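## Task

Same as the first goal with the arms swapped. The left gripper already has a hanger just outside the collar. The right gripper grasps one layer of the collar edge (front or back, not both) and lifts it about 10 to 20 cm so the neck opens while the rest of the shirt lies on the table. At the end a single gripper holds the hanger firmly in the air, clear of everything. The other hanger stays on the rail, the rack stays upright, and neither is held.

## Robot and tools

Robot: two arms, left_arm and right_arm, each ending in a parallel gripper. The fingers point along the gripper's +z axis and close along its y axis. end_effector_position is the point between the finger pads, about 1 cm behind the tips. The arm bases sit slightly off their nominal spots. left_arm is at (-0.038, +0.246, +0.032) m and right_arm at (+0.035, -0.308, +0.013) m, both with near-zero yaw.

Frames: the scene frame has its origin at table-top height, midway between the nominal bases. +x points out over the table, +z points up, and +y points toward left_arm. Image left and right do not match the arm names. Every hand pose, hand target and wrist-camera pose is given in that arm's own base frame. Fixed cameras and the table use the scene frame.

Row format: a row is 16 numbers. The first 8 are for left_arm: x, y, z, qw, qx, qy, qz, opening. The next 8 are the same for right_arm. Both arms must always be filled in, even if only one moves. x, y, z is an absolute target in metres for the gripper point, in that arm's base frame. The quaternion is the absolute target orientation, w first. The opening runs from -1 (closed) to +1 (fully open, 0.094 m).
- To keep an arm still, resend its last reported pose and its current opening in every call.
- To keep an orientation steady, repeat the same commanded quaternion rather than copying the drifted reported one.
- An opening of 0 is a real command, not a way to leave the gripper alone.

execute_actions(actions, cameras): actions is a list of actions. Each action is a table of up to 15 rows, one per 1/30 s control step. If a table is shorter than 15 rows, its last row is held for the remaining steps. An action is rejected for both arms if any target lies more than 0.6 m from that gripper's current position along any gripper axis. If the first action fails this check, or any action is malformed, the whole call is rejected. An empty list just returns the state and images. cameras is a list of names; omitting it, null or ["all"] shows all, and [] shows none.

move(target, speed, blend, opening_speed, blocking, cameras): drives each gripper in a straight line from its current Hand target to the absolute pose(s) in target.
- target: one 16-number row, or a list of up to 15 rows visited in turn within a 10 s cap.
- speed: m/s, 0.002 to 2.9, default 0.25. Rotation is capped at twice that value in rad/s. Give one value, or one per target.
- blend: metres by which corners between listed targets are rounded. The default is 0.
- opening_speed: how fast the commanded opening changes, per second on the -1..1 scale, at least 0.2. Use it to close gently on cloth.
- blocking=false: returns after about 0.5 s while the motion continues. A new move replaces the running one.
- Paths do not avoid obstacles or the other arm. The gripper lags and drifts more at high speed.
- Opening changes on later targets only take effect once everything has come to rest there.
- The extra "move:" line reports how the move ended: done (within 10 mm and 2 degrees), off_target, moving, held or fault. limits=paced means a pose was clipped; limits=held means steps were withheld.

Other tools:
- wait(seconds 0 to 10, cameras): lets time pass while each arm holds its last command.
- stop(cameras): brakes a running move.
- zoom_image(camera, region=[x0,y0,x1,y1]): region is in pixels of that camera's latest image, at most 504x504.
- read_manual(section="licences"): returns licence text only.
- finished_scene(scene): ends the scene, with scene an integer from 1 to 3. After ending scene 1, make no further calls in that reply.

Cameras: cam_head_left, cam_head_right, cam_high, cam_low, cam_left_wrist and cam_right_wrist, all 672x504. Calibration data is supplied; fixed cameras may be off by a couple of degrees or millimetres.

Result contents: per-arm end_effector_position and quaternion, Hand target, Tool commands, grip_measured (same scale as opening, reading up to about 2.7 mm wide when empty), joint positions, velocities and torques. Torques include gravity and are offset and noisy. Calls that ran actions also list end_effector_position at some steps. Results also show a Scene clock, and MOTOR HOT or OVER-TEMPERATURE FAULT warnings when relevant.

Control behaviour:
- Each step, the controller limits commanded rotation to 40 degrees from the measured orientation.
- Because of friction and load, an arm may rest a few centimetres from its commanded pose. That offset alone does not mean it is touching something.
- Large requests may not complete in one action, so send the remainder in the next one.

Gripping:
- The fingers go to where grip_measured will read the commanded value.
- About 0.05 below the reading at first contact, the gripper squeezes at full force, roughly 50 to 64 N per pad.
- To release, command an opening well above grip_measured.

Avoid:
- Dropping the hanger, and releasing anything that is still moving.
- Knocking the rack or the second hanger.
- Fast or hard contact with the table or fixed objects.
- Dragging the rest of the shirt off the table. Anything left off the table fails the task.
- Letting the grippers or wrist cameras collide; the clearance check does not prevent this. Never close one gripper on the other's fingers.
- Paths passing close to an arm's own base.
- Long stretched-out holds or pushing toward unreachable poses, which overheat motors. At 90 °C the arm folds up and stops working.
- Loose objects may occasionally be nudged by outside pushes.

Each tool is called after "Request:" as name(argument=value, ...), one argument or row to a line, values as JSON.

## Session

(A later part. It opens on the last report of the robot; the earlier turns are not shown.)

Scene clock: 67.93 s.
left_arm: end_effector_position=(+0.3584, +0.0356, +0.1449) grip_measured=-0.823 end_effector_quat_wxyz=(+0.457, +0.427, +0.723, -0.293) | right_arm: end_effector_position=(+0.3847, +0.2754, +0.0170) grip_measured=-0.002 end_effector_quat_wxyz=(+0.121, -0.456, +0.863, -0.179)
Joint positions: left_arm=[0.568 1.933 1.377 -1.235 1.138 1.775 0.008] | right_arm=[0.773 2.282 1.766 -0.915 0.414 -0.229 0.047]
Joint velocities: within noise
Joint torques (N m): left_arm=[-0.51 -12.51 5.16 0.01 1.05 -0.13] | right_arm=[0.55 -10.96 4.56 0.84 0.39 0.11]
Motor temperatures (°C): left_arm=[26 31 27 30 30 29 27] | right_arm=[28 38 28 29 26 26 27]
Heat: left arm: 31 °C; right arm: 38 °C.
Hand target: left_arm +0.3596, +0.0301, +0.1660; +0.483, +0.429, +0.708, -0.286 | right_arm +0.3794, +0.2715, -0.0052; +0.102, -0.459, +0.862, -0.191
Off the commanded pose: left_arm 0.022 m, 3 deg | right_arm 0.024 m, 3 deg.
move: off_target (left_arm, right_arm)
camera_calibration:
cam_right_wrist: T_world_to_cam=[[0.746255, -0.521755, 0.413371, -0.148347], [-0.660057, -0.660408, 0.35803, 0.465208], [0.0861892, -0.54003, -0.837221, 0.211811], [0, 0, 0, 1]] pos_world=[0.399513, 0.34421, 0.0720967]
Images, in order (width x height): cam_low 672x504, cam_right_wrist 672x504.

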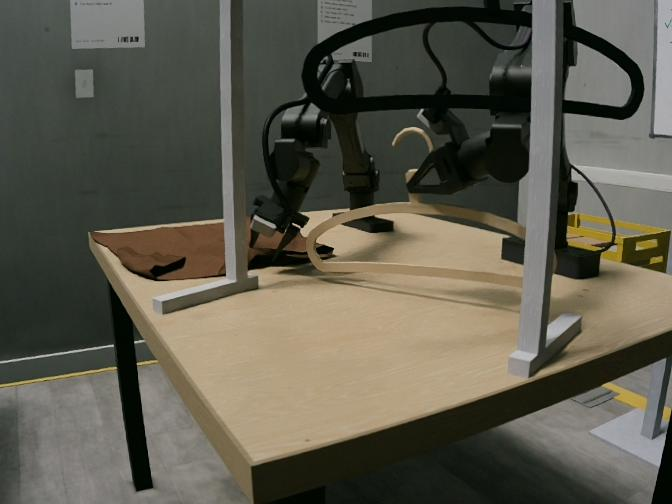

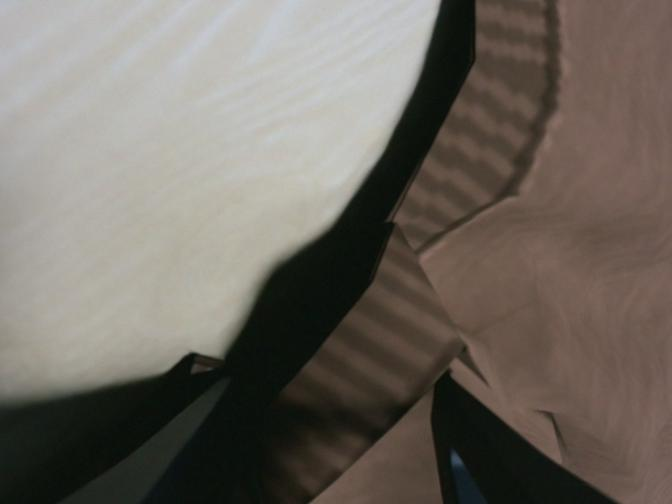

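Request:
move(
  target=[
    [0.36,0.03,0.1665,0.483,0.428,0.709,-0.285,-1,0.380,0.272,-0.006,0.102,-0.459,0.862,-0.191,-1],
    [0.36,0.03,0.1665,0.483,0.428,0.709,-0.285,-1,0.383,0.265,0.08,0.102,-0.459,0.862,-0.191,-1],
  ],
  speed=0.1,
  opening_speed=1,
  cameras=["cam_right_wrist","cam_low"],
)

Request:
zoom_image(
  camera="cam_low",
  region=[220, 190, 340, 285],
)

Scene clock: 70.90 s.
left_arm: end_effector_position=(+0.3584, +0.0356, +0.1449) grip_measured=-0.823 end_effector_quat_wxyz=(+0.457, +0.427, +0.723, -0.293) | right_arm: end_effector_position=(+0.3759, +0.2645, +0.0556) grip_measured=-0.949 end_effector_quat_wxyz=(+0.077, -0.466, +0.860, -0.193)
Joint positions: left_arm=[0.568 1.933 1.377 -1.235 1.138 1.775 0.008] | right_arm=[0.77 2.282 1.93 -1.171 0.416 -0.234 0.002]
Joint velocities: within noise
Joint torques (N m): left_arm=[-0.69 -12.52 5.27 0.03 1.05 -0.12] | right_arm=[-0.44 -18.48 7.49 0.43 0.35 -0.02]
Motor temperatures (°C): left_arm=[26 31 27 30 30 29 27] | right_arm=[28 38 28 29 27 26 27]
Heat: left arm: 31 °C; right arm: 38 °C.
Hand target: left_arm +0.3596, +0.0301, +0.1660; +0.483, +0.429, +0.708, -0.286 | right_arm +0.3826, +0.2646, +0.0797; +0.102, -0.459, +0.862, -0.191
Off the commanded pose: left_arm 0.022 m, 3 deg | right_arm 0.025 m, 3 deg.
move: off_target (left_arm, right_arm)
camera_calibration:
cam_right_wrist: T_world_to_cam=[[0.773849, -0.49262, 0.398101, -0.180642], [-0.632485, -0.634266, 0.444601, 0.416308], [0.0334825, -0.595847, -0.8024, 0.271582], [0, 0, 0, 1]] pos_world=[0.394005, 0.336883, 0.104741]
Images, in order (width x height): cam_low 672x504, cam_right_wrist 672x504.

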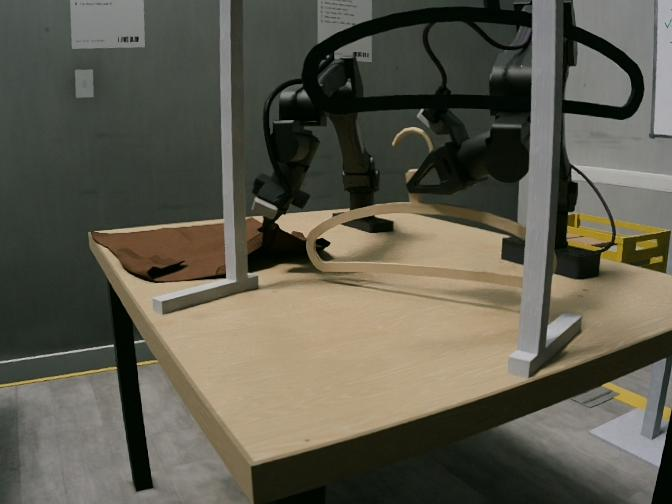

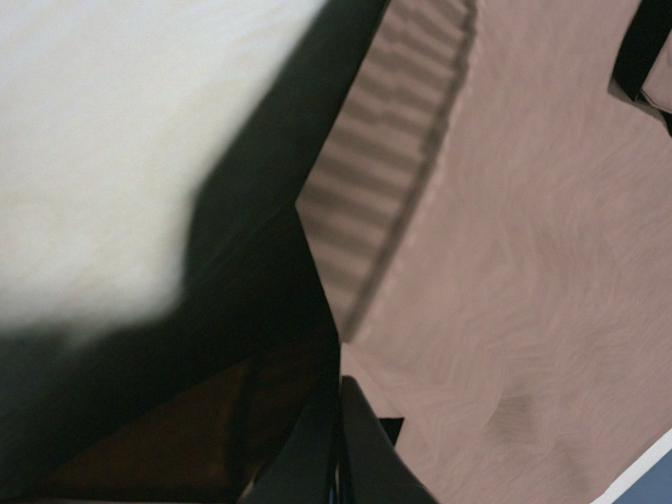

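Scaled by 4.200 from the camera's 672x504 image, which has a finer 960x720 frame.

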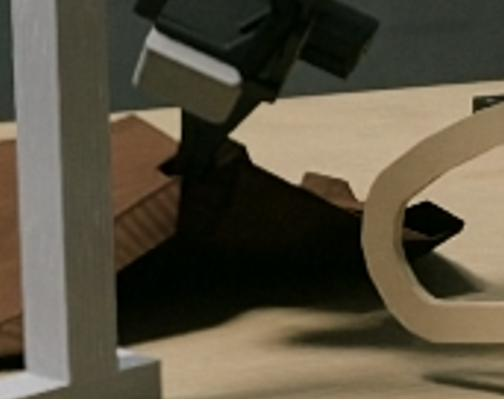

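Request:
move(
  target=[0.36,0.03,0.1665,0.483,0.428,0.709,-0.285,-1,0.385,0.255,0.135,0.102,-0.459,0.862,-0.191,-1],
  speed=0.1,
)

Request:
zoom_image(
  camera="cam_low",
  region=[180, 180, 340, 285],
)

Request:
zoom_image(
  camera="cam_head_left",
  region=[240, 90, 400, 260],
)

Scene clock: 72.40 s.
left_arm: end_effector_position=(+0.3584, +0.0356, +0.1449) grip_measured=-0.823 end_effector_quat_wxyz=(+0.457, +0.427, +0.723, -0.293) | right_arm: end_effector_position=(+0.3806, +0.2565, +0.1096) grip_measured=-0.949 end_effector_quat_wxyz=(+0.076, -0.467, +0.860, -0.194)
Joint positions: left_arm=[0.568 1.933 1.377 -1.235 1.138 1.775 0.008] | right_arm=[0.751 2.269 2.123 -1.371 0.416 -0.255 0.002]
Joint velocities: within noise
Joint torques (N m): left_arm=[-0.53 -12.63 5.22 -0.01 1.05 -0.11] | right_arm=[-0.44 -18.61 7.49 0.43 0.33 0]
Motor temperatures (°C): left_arm=[26 31 27 30 30 29 27] | right_arm=[28 38 28 29 27 26 27]
Heat: left arm: 31 °C; right arm: 38 °C.
Hand target: left_arm +0.3596, +0.0300, +0.1660; +0.483, +0.429, +0.708, -0.286 | right_arm +0.3846, +0.2546, +0.1346; +0.102, -0.459, +0.862, -0.191
Off the commanded pose: left_arm 0.022 m, 3 deg | right_arm 0.026 m, 3 deg.
move: off_target (left_arm, right_arm)
camera_calibration:
cam_left_wrist: T_world_to_cam=[[-0.883827, -0.467348, 0.0208596, 0.330922], [-0.363862, 0.658727, -0.658546, 0.239669], [0.29403, -0.589631, -0.752251, 0.11146], [0, 0, 0, 1]] pos_world=[0.346912, 0.0624995, 0.234777]
cam_right_wrist: T_world_to_cam=[[0.774236, -0.491802, 0.398358, -0.210008], [-0.632078, -0.632858, 0.447178, 0.389363], [0.0321806, -0.598015, -0.800839, 0.310932], [0, 0, 0, 1]] pos_world=[0.398697, 0.329071, 0.15855]

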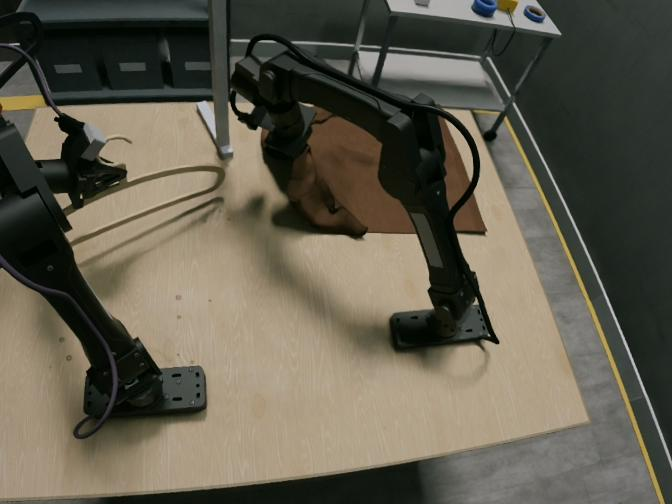

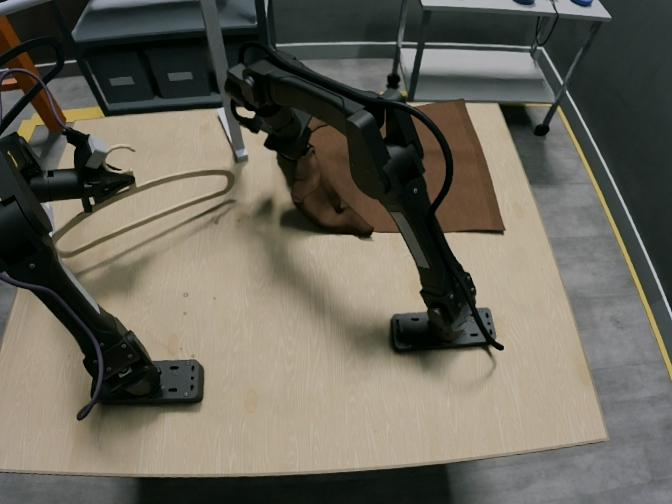

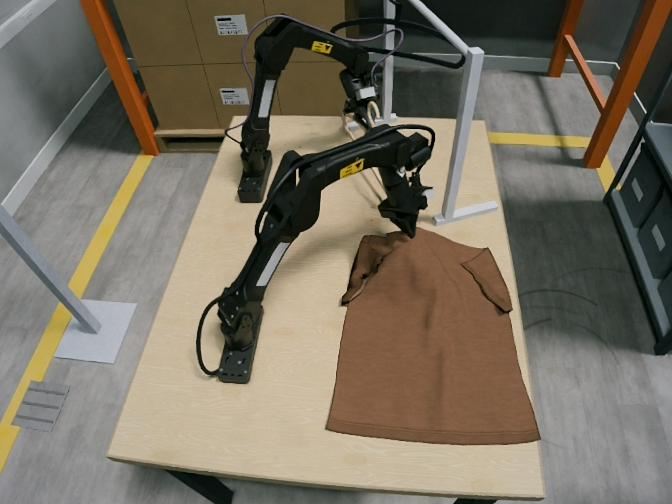

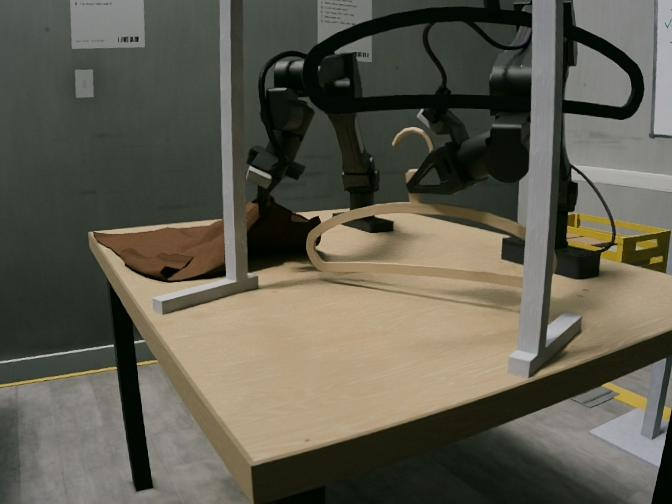

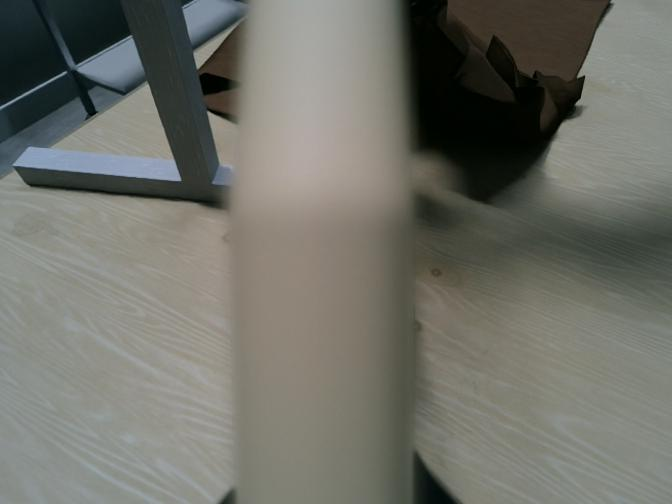

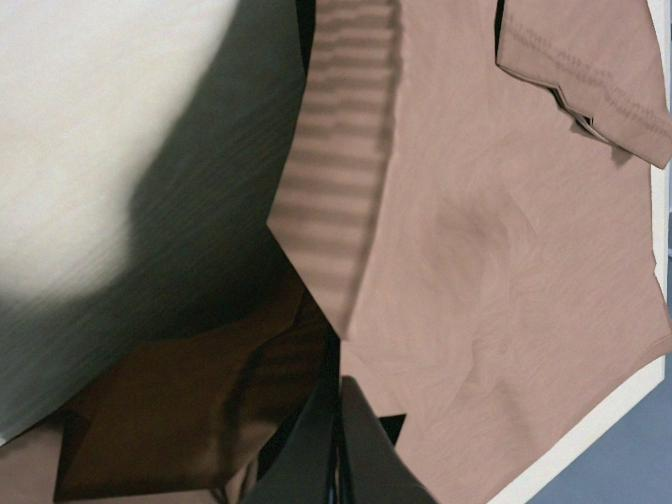

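Scaled by 3.150 from the camera's 672x504 image, which has a finer 960x720 frame.

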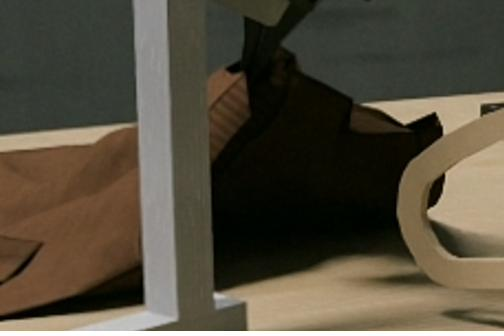

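Scaled by 2.965 from the camera's 672x504 image, which has a finer 960x720 frame.

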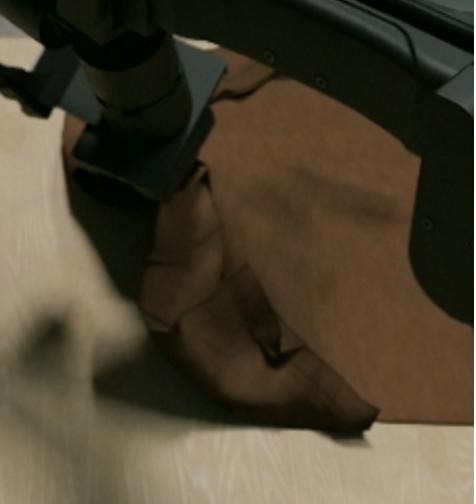

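Request:
move(
  target=[
    [0.36,0.04,0.1665,0.483,0.428,0.709,-0.285,-1,0.375,0.29,0.05,0.102,-0.459,0.862,-0.191,-1],
    [0.36,0.04,0.1665,0.483,0.428,0.709,-0.285,-1,0.375,0.31,0.0,0.102,-0.459,0.862,-0.191,-1],
    [0.36,0.04,0.1665,0.483,0.428,0.709,-0.285,-1,0.375,0.31,0.0,0.102,-0.459,0.862,-0.191,0],
    [0.36,0.04,0.1665,0.483,0.428,0.709,-0.285,-1,0.375,0.31,0.07,0.102,-0.459,0.862,-0.191,0.1],
    [0.36,0.04,0.1665,0.483,0.428,0.709,-0.285,-1,0.385,0.26,0.14,0.05,-0.07,0.996,0.0035,0.1],
  ],
  speed=0.2,
  cameras=["cam_right_wrist","cam_low","cam_head_left"],
)

Request:
zoom_image(
  camera="cam_low",
  region=[200, 190, 340, 285],
)

Request:
zoom_image(
  camera="cam_right_wrist",
  region=[180, 0, 580, 504],
)

Scene clock: 79.67 s.
left_arm: end_effector_position=(+0.3539, +0.0372, +0.1460) grip_measured=-0.823 end_effector_quat_wxyz=(+0.459, +0.428, +0.721, -0.295) | right_arm: end_effector_position=(+0.3834, +0.2591, +0.1125) grip_measured=+0.098 end_effector_quat_wxyz=(+0.026, -0.076, +0.997, -0.015)
Joint positions: left_arm=[0.58 1.933 1.377 -1.269 1.138 1.814 0.008] | right_arm=[0.612 2.379 2.386 -1.549 0.052 0.46 0.052]
Joint velocities: within noise
Joint torques (N m): left_arm=[0.4 -10.22 8.18 -0.27 0.98 0.08] | right_arm=[-0.2 -19.71 7.34 0.36 0.01 0.06]
Motor temperatures (°C): left_arm=[26 31 27 30 30 29 27] | right_arm=[28 39 29 29 27 26 27]
Heat: left arm: 31 °C; right arm: 39 °C.
Hand target: left_arm +0.3594, +0.0398, +0.1663; +0.483, +0.428, +0.709, -0.284 | right_arm +0.3846, +0.2596, +0.1394; +0.050, -0.070, +0.996, +0.004
Off the commanded pose: left_arm 0.022 m, 3 deg | right_arm 0.028 m, 4 deg.
move: off_target (left_arm, right_arm); target 3's new opening was sent with right_arm's hand 0.014 m and 1 deg from that target
camera_calibration:
cam_right_wrist: T_world_to_cam=[[0.149756, -0.988354, 0.0269909, 0.197667], [-0.910227, -0.127156, 0.394104, 0.373067], [-0.386082, -0.0835874, -0.91867, 0.355], [0, 0, 0, 1]] pos_world=[0.447033, 0.272476, 0.173765]
Images, in order (width x height): cam_head_left 672x504, cam_low 672x504, cam_right_wrist 672x504.

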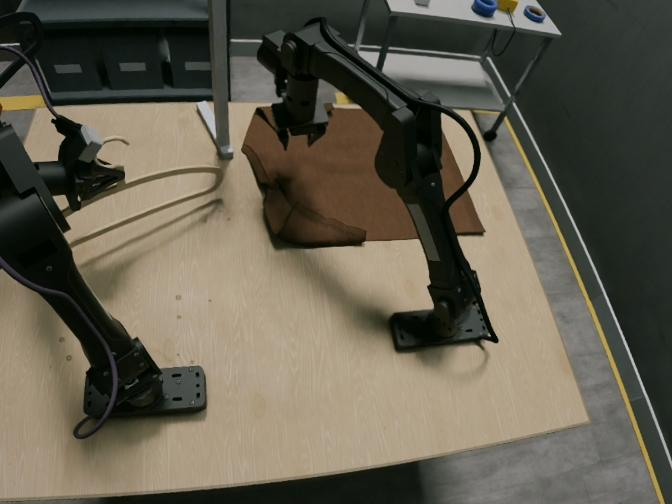

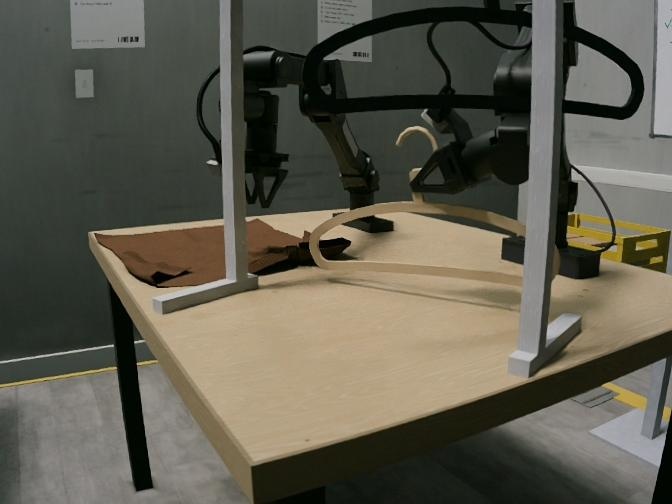

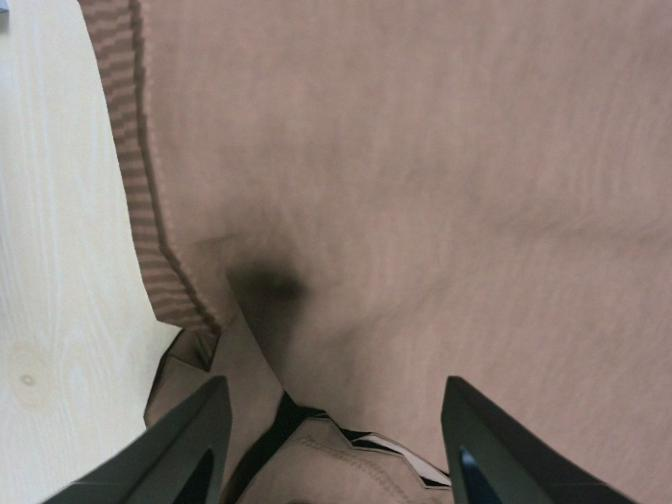

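Scaled by 3.600 from the camera's 672x504 image, which has a finer 960x720 frame.

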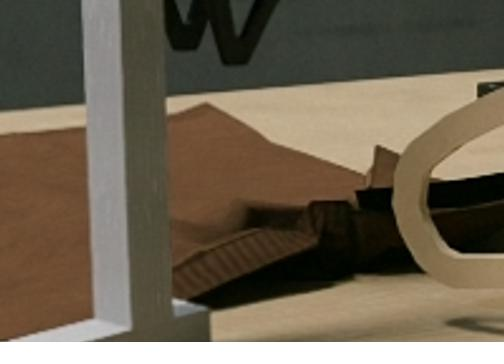

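Scaled by 1.000.

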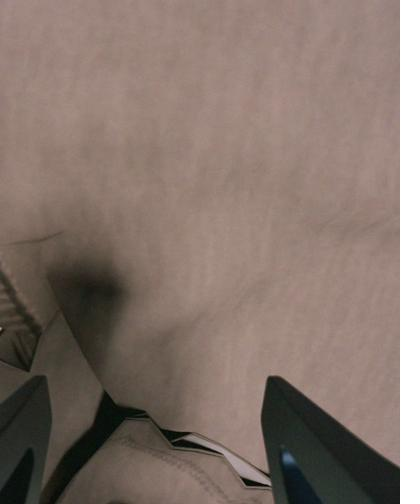

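Request:
move(
  target=[0.27,0.06,0.1865,0.483,0.428,0.709,-0.285,-1,0.405,0.315,0.09,0.05,-0.07,0.996,0.0035,0.2],
  cameras=["cam_right_wrist","cam_low","cam_head_left","cam_high"],
)

Request:
zoom_image(
  camera="cam_low",
  region=[200, 190, 340, 285],
)

Request:
zoom_image(
  camera="cam_right_wrist",
  region=[150, 0, 400, 300],
)

Scene clock: 81.27 s.
left_arm: end_effector_position=(+0.2728, +0.0630, +0.1751) grip_measured=-0.823 end_effector_quat_wxyz=(+0.460, +0.410, +0.747, -0.250) | right_arm: end_effector_position=(+0.4039, +0.3160, +0.1006) grip_measured=+0.198 end_effector_quat_wxyz=(+0.069, -0.074, +0.995, +0.017)
Joint positions: left_arm=[0.815 1.712 1.231 -1.533 1.048 2.077 0.008] | right_arm=[0.68 2.59 2.722 -1.57 0.051 0.528 0.056]
Joint velocities: within noise
Joint torques (N m): left_arm=[0.39 -9.21 4.89 -0.59 0.78 0.07] | right_arm=[-0.16 -13.85 7.13 0.53 0.06 0.05]
Motor temperatures (°C): left_arm=[26 31 27 30 30 29 27] | right_arm=[28 39 29 29 27 26 27]
Heat: left arm: 31 °C; right arm: 39 °C.
Hand target: left_arm +0.2707, +0.0596, +0.1858; +0.472, +0.405, +0.743, -0.247 | right_arm +0.4045, +0.3147, +0.0898; +0.060, -0.070, +0.996, +0.010
Off the commanded pose: left_arm 0.012 m, 7 deg | right_arm 0.011 m, 3 deg.
joint sent to its limit (left arm) — joint 4 (wrist pitch), lower limit; joint 6 (wrist roll), upper limit. The joint targets are off in orientation, not in position.
joint sent to its limit (right arm) — joint 4 (wrist pitch), lower limit. The joint targets still meet the commanded pose.
move: off_target (left_arm, right_arm)
camera_calibration:
cam_right_wrist: T_world_to_cam=[[0.149831, -0.988266, -0.029668, 0.256932], [-0.93886, -0.151621, 0.309116, 0.431463], [-0.309987, -0.0184611, -0.950562, 0.308602], [0, 0, 0, 1]] pos_world=[0.46225, 0.325033, 0.167596]
Images, in order (width x height): cam_head_left 672x504, cam_high 672x504, cam_low 672x504, cam_right_wrist 672x504.

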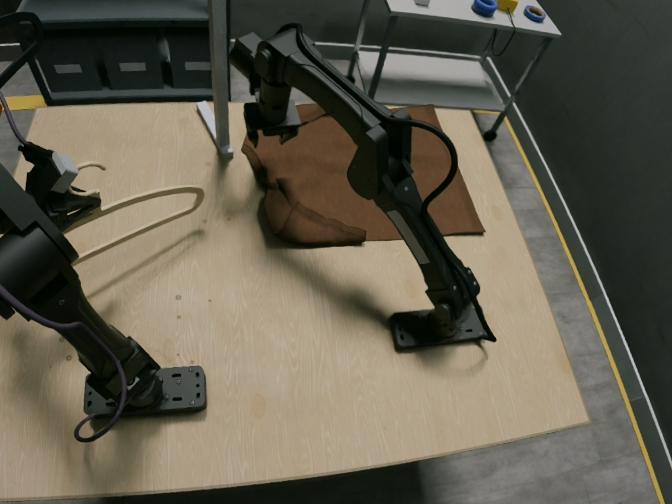

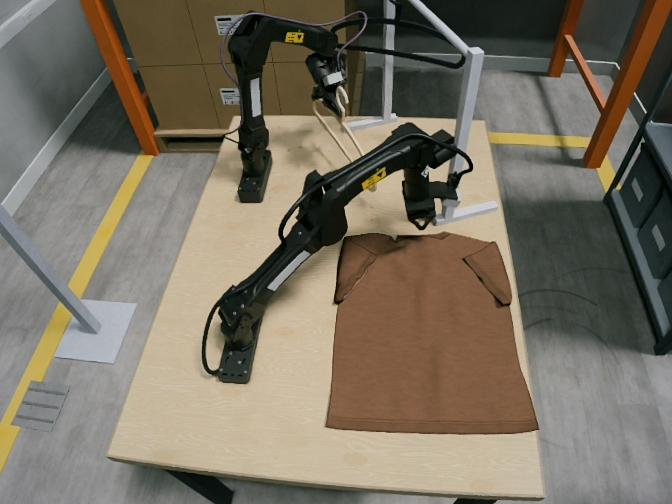

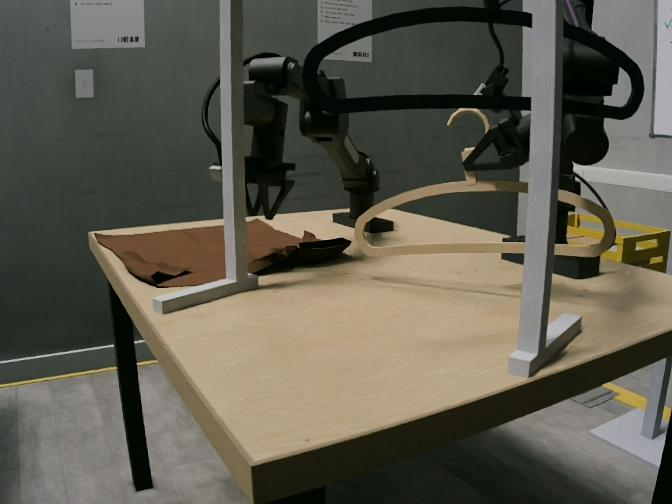

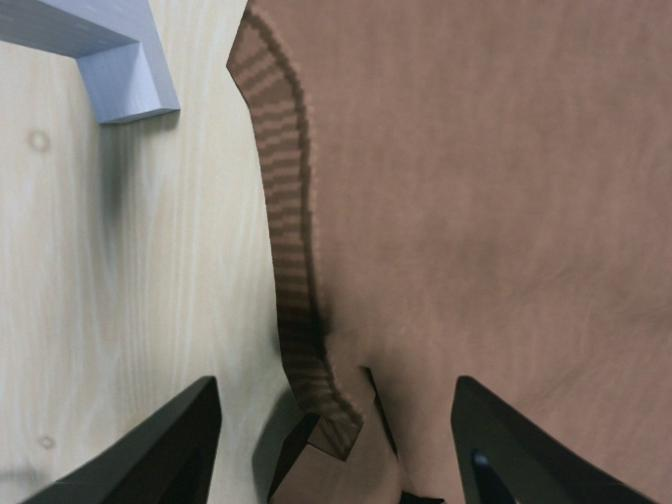

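Scaled by 3.600 from the camera's 672x504 image, which has a finer 960x720 frame.

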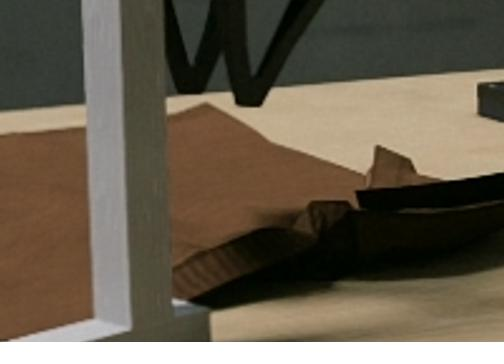

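Scaled by 1.680 from the camera's 672x504 image, which has a finer 960x720 frame.

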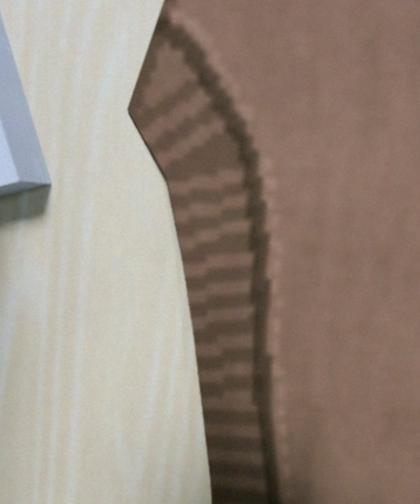

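Request:
move(
  target=[
    [0.27,0.06,0.1865,0.472,0.405,0.743,-0.247,-1,0.376,0.337,0.05,0.0776,-0.114,0.976,-0.167,0.1],
    [0.27,0.06,0.1865,0.472,0.405,0.743,-0.247,-1,0.376,0.336,0.010,0.0776,-0.114,0.976,-0.167,0.1],
  ],
  speed=0.12,
  cameras=["cam_right_wrist","cam_low"],
)

Request:
zoom_image(
  camera="cam_low",
  region=[200, 190, 340, 285],
)

Scene clock: 84.47 s.
left_arm: end_effector_position=(+0.2725, +0.0630, +0.1749) grip_measured=-0.823 end_effector_quat_wxyz=(+0.459, +0.410, +0.747, -0.250) | right_arm: end_effector_position=(+0.3740, +0.3386, +0.0216) grip_measured=+0.102 end_effector_quat_wxyz=(+0.093, -0.119, +0.978, -0.141)
Joint positions: left_arm=[0.815 1.712 1.231 -1.534 1.045 2.078 0.008] | right_arm=[0.852 2.773 2.724 -1.575 0.335 0.618 0.052]
Joint velocities: within noise
Joint torques (N m): left_arm=[0.62 -9.28 4.97 -0.56 0.77 0.06] | right_arm=[0.06 -14.17 7.17 0.22 0.41 0.06]
Motor temperatures (°C): left_arm=[26 30 27 30 30 29 27] | right_arm=[28 39 29 29 27 26 27]
Heat: left arm: 30 °C; right arm: 39 °C.
Hand target: left_arm +0.2703, +0.0599, +0.1860; +0.472, +0.405, +0.744, -0.246 | right_arm +0.3755, +0.3355, +0.0100; +0.091, -0.117, +0.977, -0.155
Off the commanded pose: left_arm 0.012 m, 2 deg | right_arm 0.012 m, 4 deg.
joint sent to its limit (left arm) — joint 4 (wrist pitch), lower limit. The joint targets still meet the commanded pose.
joint sent to its limit (right arm) — joint 4 (wrist pitch), lower limit. The joint targets still meet the commanded pose.
move: off_target (left_arm, right_arm)
camera_calibration:
cam_right_wrist: T_world_to_cam=[[0.207886, -0.933669, 0.291626, 0.23419], [-0.951355, -0.123687, 0.282179, 0.427068], [-0.227391, -0.336101, -0.913964, 0.3006], [0, 0, 0, 1]] pos_world=[0.425963, 0.372511, 0.0859319]
Images, in order (width x height): cam_low 672x504, cam_right_wrist 672x504.

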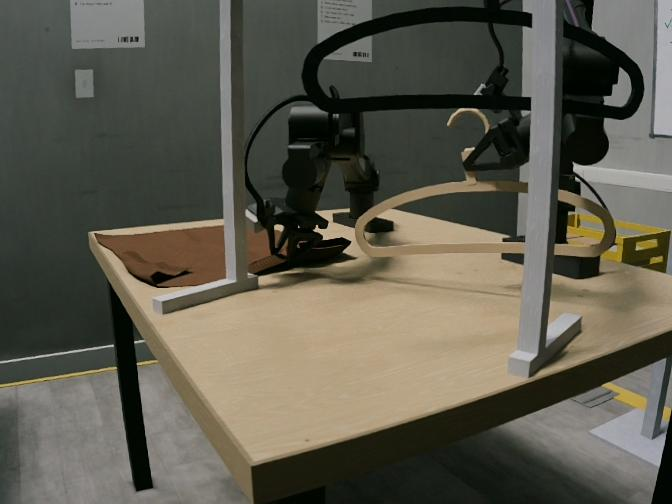

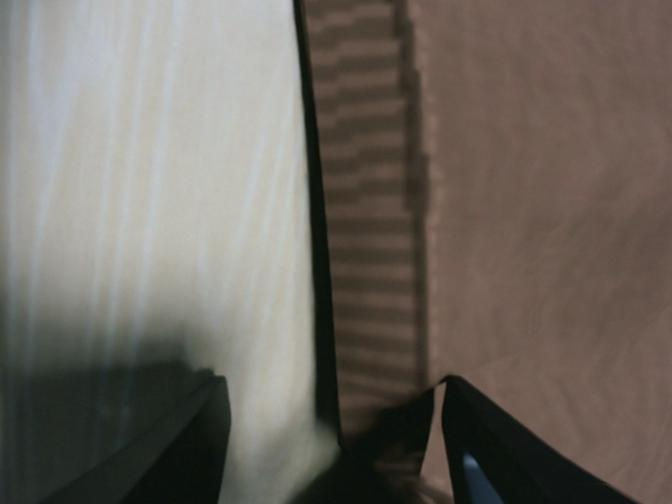

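Scaled by 3.600 from the camera's 672x504 image, which has a finer 960x720 frame.

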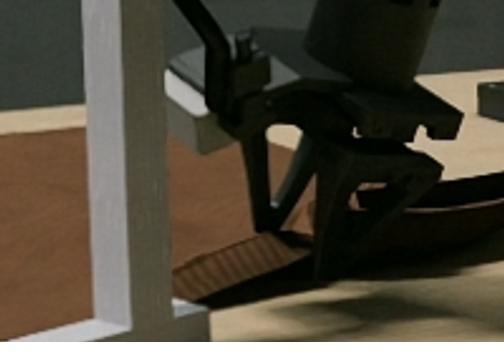

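Request:
move(
  target=[0.27,0.06,0.1865,0.472,0.405,0.743,-0.247,-1,0.390,0.332,0.001,0.0776,-0.114,0.976,-0.167,0.0],
  speed=0.08,
  cameras=["cam_right_wrist","cam_low"],
)

Request:
move(
  target=[0.27,0.06,0.1865,0.472,0.405,0.743,-0.247,-1,0.390,0.330,-0.002,0.0776,-0.114,0.976,-0.167,-1],
  speed=0.08,
  opening_speed=1,
  cameras=["cam_right_wrist","cam_low"],
)

Request:
zoom_image(
  camera="cam_low",
  region=[200, 190, 340, 285],
)

Scene clock: 85.63 s.
left_arm: end_effector_position=(+0.2725, +0.0630, +0.1749) grip_measured=-0.823 end_effector_quat_wxyz=(+0.459, +0.410, +0.747, -0.250) | right_arm: end_effector_position=(+0.3871, +0.3370, +0.0188) grip_measured=+0.002 end_effector_quat_wxyz=(+0.101, -0.115, +0.979, -0.135)
Joint positions: left_arm=[0.815 1.712 1.231 -1.534 1.045 2.078 0.008] | right_arm=[0.831 2.812 2.793 -1.576 0.337 0.6 0.047]
Joint velocities: within noise
Joint torques (N m): left_arm=[0.55 -9.24 4.9 -0.57 0.79 0.08] | right_arm=[-0.28 -13.29 7.27 0.29 0.42 -0.02]
Motor temperatures (°C): left_arm=[26 30 27 30 30 29 27] | right_arm=[28 39 29 29 27 26 27]
Heat: left arm: 30 °C; right arm: 39 °C.
Hand target: left_arm +0.2703, +0.0599, +0.1860; +0.472, +0.405, +0.744, -0.246 | right_arm +0.3892, +0.3312, +0.0011; +0.094, -0.118, +0.977, -0.153
Off the commanded pose: left_arm 0.012 m, 2 deg | right_arm 0.019 m, 5 deg.
joint sent to its limit (left arm) — joint 4 (wrist pitch), lower limit. The joint targets still meet the commanded pose.
joint sent to its limit (right arm) — joint 4 (wrist pitch), lower limit. The joint targets are off in orientation, not in position.
move: off_target (left_arm, right_arm)
camera_calibration:
cam_right_wrist: T_world_to_cam=[[0.199529, -0.938876, 0.280535, 0.235978], [-0.956228, -0.124023, 0.265041, 0.442423], [-0.214048, -0.321139, -0.922525, 0.290449], [0, 0, 0, 1]] pos_world=[0.438143, 0.369699, 0.0844856]
Images, in order (width x height): cam_low 672x504, cam_right_wrist 672x504.

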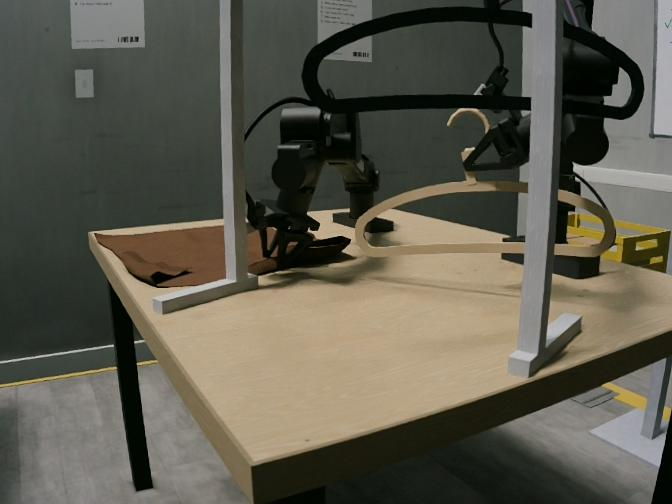

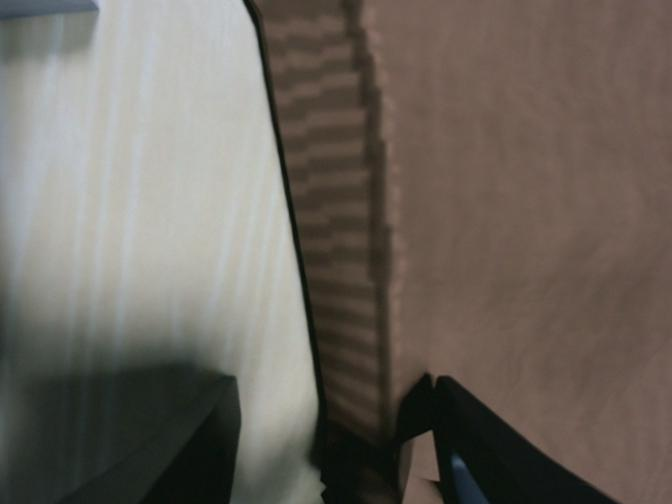

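Scene clock: 86.83 s.
left_arm: end_effector_position=(+0.2724, +0.0629, +0.1748) grip_measured=-0.823 end_effector_quat_wxyz=(+0.459, +0.410, +0.747, -0.250) | right_arm: end_effector_position=(+0.3871, +0.3370, +0.0189) grip_measured=-0.972 end_effector_quat_wxyz=(+0.101, -0.116, +0.979, -0.135)
Joint positions: left_arm=[0.815 1.712 1.231 -1.535 1.045 2.078 0.008] | right_arm=[0.831 2.812 2.793 -1.576 0.338 0.6 0.001]
Joint velocities: within noise
Joint torques (N m): left_arm=[0.55 -9.16 5.05 -0.54 0.74 0.07] | right_arm=[-0.47 -13.03 6.87 0.29 0.41 -0.02]
Motor temperatures (°C): left_arm=[26 30 27 30 30 29 27] | right_arm=[28 39 29 29 27 26 27]
Heat: left arm: 30 °C; right arm: 39 °C.
Hand target: left_arm +0.2702, +0.0599, +0.1860; +0.472, +0.405, +0.744, -0.246 | right_arm +0.3891, +0.3292, -0.0018; +0.091, -0.117, +0.977, -0.156
Off the commanded pose: left_arm 0.012 m, 2 deg | right_arm 0.022 m, 5 deg.
joint sent to its limit (left arm) — joint 4 (wrist pitch), lower limit. The joint targets still meet the commanded pose.
joint sent to its limit (right arm) — joint 4 (wrist pitch), lower limit. The joint targets still meet the commanded pose.
move: off_target (left_arm, right_arm)
camera_calibration:
cam_right_wrist: T_world_to_cam=[[0.200226, -0.938584, 0.281016, 0.235614], [-0.956146, -0.124612, 0.265061, 0.442616], [-0.213765, -0.321764, -0.922373, 0.290574], [0, 0, 0, 1]] pos_world=[0.438144, 0.369795, 0.0844861]
Images, in order (width x height): cam_low 672x504, cam_right_wrist 672x504.

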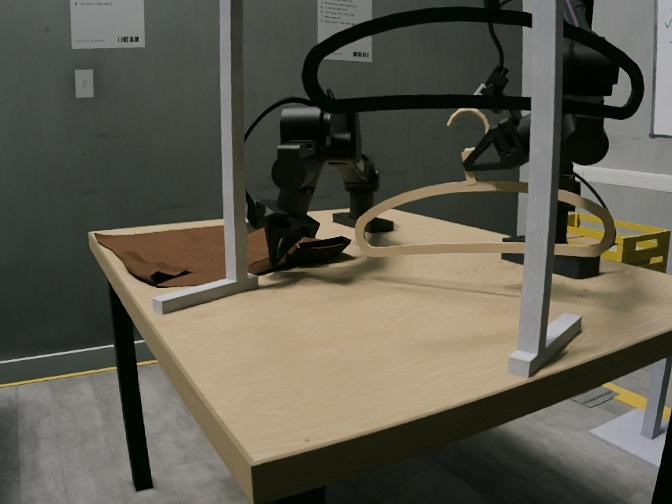

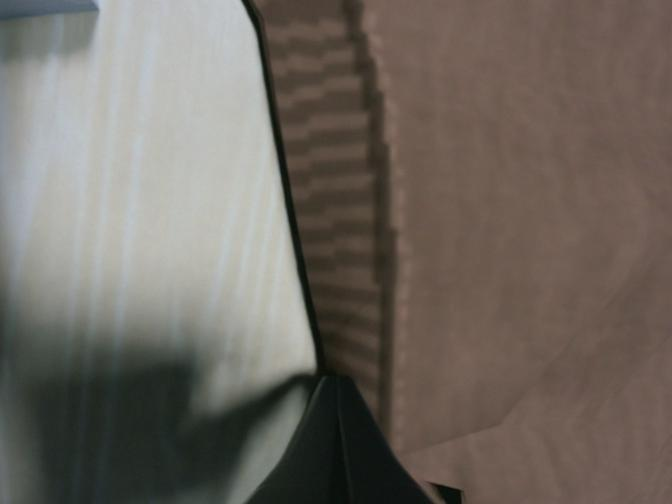

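Scaled by 3.600 from the camera's 672x504 image, which has a finer 960x720 frame.

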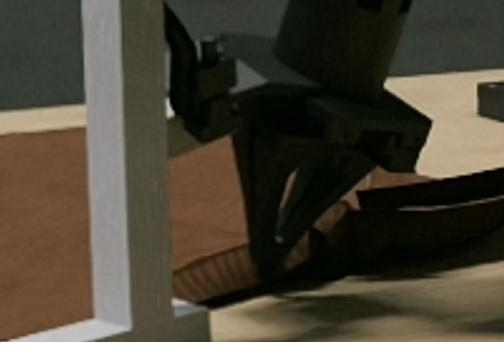

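Request:
move(
  target=[0.27,0.06,0.1865,0.472,0.405,0.743,-0.247,-1,0.388,0.332,0.05,0.1,-0.116,0.979,-0.135,-1],
  speed=0.08,
  cameras=["cam_right_wrist","cam_low"],
)

Scene clock: 88.17 s.
left_arm: end_effector_position=(+0.2724, +0.0629, +0.1748) grip_measured=-0.823 end_effector_quat_wxyz=(+0.459, +0.410, +0.747, -0.250) | right_arm: end_effector_position=(+0.3863, +0.3361, +0.0286) grip_measured=-0.974 end_effector_quat_wxyz=(+0.103, -0.123, +0.978, -0.133)
Joint positions: left_arm=[0.815 1.712 1.231 -1.535 1.045 2.078 0.008] | right_arm=[0.831 2.782 2.77 -1.576 0.338 0.584 0.001]
Joint velocities: within noise
Joint torques (N m): left_arm=[0.49 -9.25 4.97 -0.54 0.74 0.04] | right_arm=[-0.57 -22.48 4.05 0.31 0.22 -0.05]
Motor temperatures (°C): left_arm=[26 30 27 30 30 29 27] | right_arm=[28 39 29 29 27 26 27]
Heat: left arm: 30 °C; right arm: 39 °C.
Hand target: left_arm +0.2703, +0.0599, +0.1860; +0.472, +0.405, +0.744, -0.246 | right_arm +0.3884, +0.3322, +0.0490; +0.112, -0.118, +0.979, -0.126
Off the commanded pose: left_arm 0.012 m, 2 deg | right_arm 0.022 m, 1 deg.
joint sent to its limit (left arm) — joint 4 (wrist pitch), lower limit. The joint targets still meet the commanded pose.
joint sent to its limit (right arm) — joint 4 (wrist pitch), lower limit. The joint targets still meet the commanded pose.
move: off_target (left_arm, right_arm)
camera_calibration:
cam_right_wrist: T_world_to_cam=[[0.213883, -0.936141, 0.279097, 0.22615], [-0.954653, -0.139735, 0.26289, 0.443687], [-0.207102, -0.322669, -0.923577, 0.296823], [0, 0, 0, 1]] pos_world=[0.436671, 0.369482, 0.09438]
Images, in order (width x height): cam_low 672x504, cam_right_wrist 672x504.

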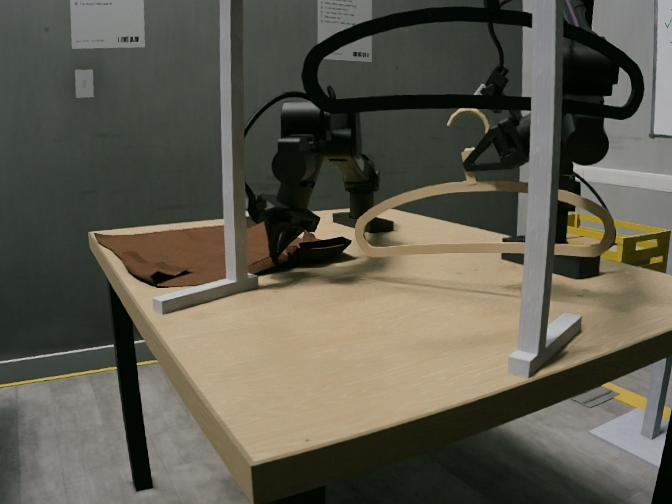

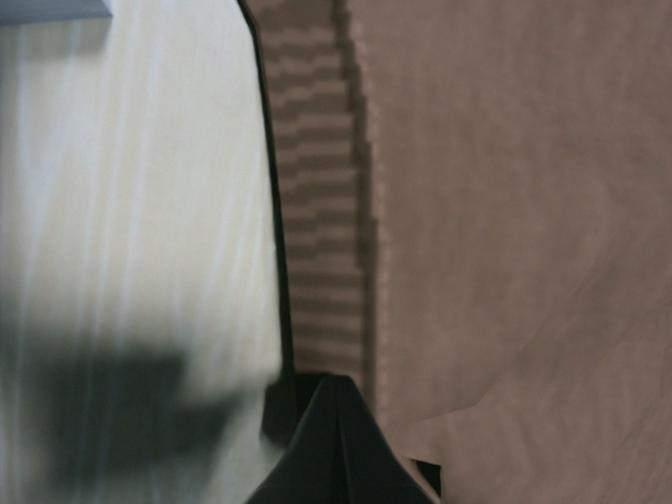

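Request:
move(
  target=[
    [0.27,0.06,0.1865,0.472,0.405,0.743,-0.247,-1,0.386,0.343,0.04,0.11,-0.12,0.978,-0.135,0.0],
    [0.27,0.06,0.1865,0.472,0.405,0.743,-0.247,-1,0.386,0.341,-0.010,0.11,-0.12,0.978,-0.135,0.0],
  ],
  speed=0.1,
  cameras=["cam_right_wrist","cam_low"],
)

Request:
zoom_image(
  camera="cam_low",
  region=[200, 190, 340, 285],
)

Scene clock: 89.73 s.
left_arm: end_effector_position=(+0.2724, +0.0629, +0.1748) grip_measured=-0.823 end_effector_quat_wxyz=(+0.459, +0.410, +0.747, -0.250) | right_arm: end_effector_position=(+0.3843, +0.3403, +0.0090) grip_measured=-0.002 end_effector_quat_wxyz=(+0.111, -0.121, +0.977, -0.134)
Joint positions: left_arm=[0.815 1.712 1.231 -1.535 1.045 2.078 0.008] | right_arm=[0.844 2.721 2.569 -1.428 0.35 0.598 0.047]
Joint velocities: within noise
Joint torques (N m): left_arm=[0.61 -9.25 5.03 -0.55 0.77 0.09] | right_arm=[-0.06 -15.95 2.82 0.93 0.22 0.03]
Motor temperatures (°C): left_arm=[26 30 27 30 30 29 27] | right_arm=[28 39 29 29 27 26 27]
Heat: left arm: 30 °C; right arm: 39 °C.
Hand target: left_arm +0.2703, +0.0599, +0.1860; +0.472, +0.405, +0.744, -0.246 | right_arm +0.3854, +0.3406, -0.0096; +0.108, -0.120, +0.977, -0.136
Off the commanded pose: left_arm 0.012 m, 2 deg | right_arm 0.019 m, 0 deg.
joint sent to its limit (left arm) — joint 4 (wrist pitch), lower limit. The joint targets still meet the commanded pose.
move: off_target (left_arm, right_arm)
camera_calibration:
cam_right_wrist: T_world_to_cam=[[0.208347, -0.936245, 0.282907, 0.23801], [-0.959046, -0.138814, 0.246904, 0.449079], [-0.191891, -0.322763, -0.926824, 0.27391], [0, 0, 0, 1]] pos_world=[0.433659, 0.373582, 0.0756521]
Images, in order (width x height): cam_low 672x504, cam_right_wrist 672x504.

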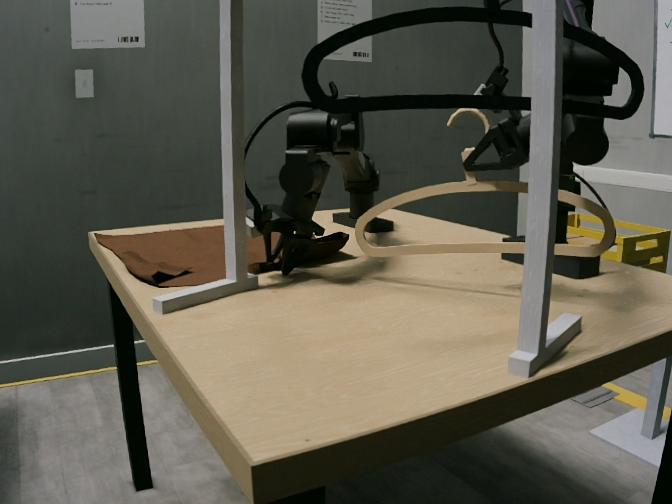

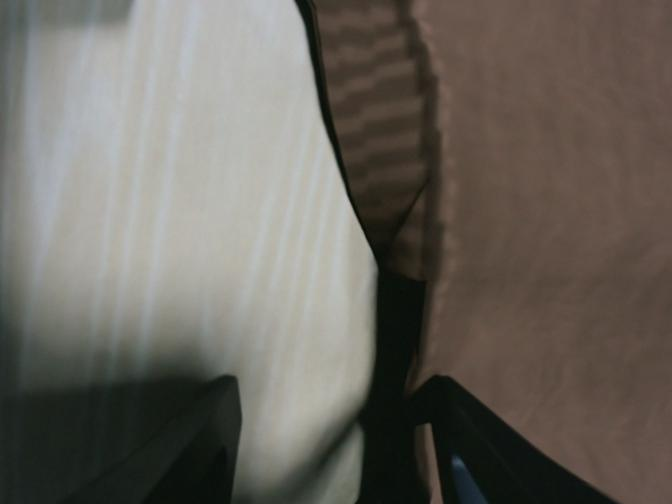

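Scaled by 3.600 from the camera's 672x504 image, which has a finer 960x720 frame.

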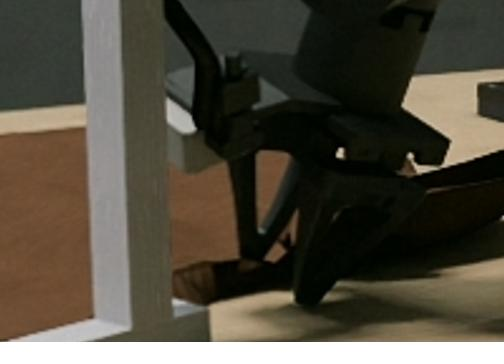

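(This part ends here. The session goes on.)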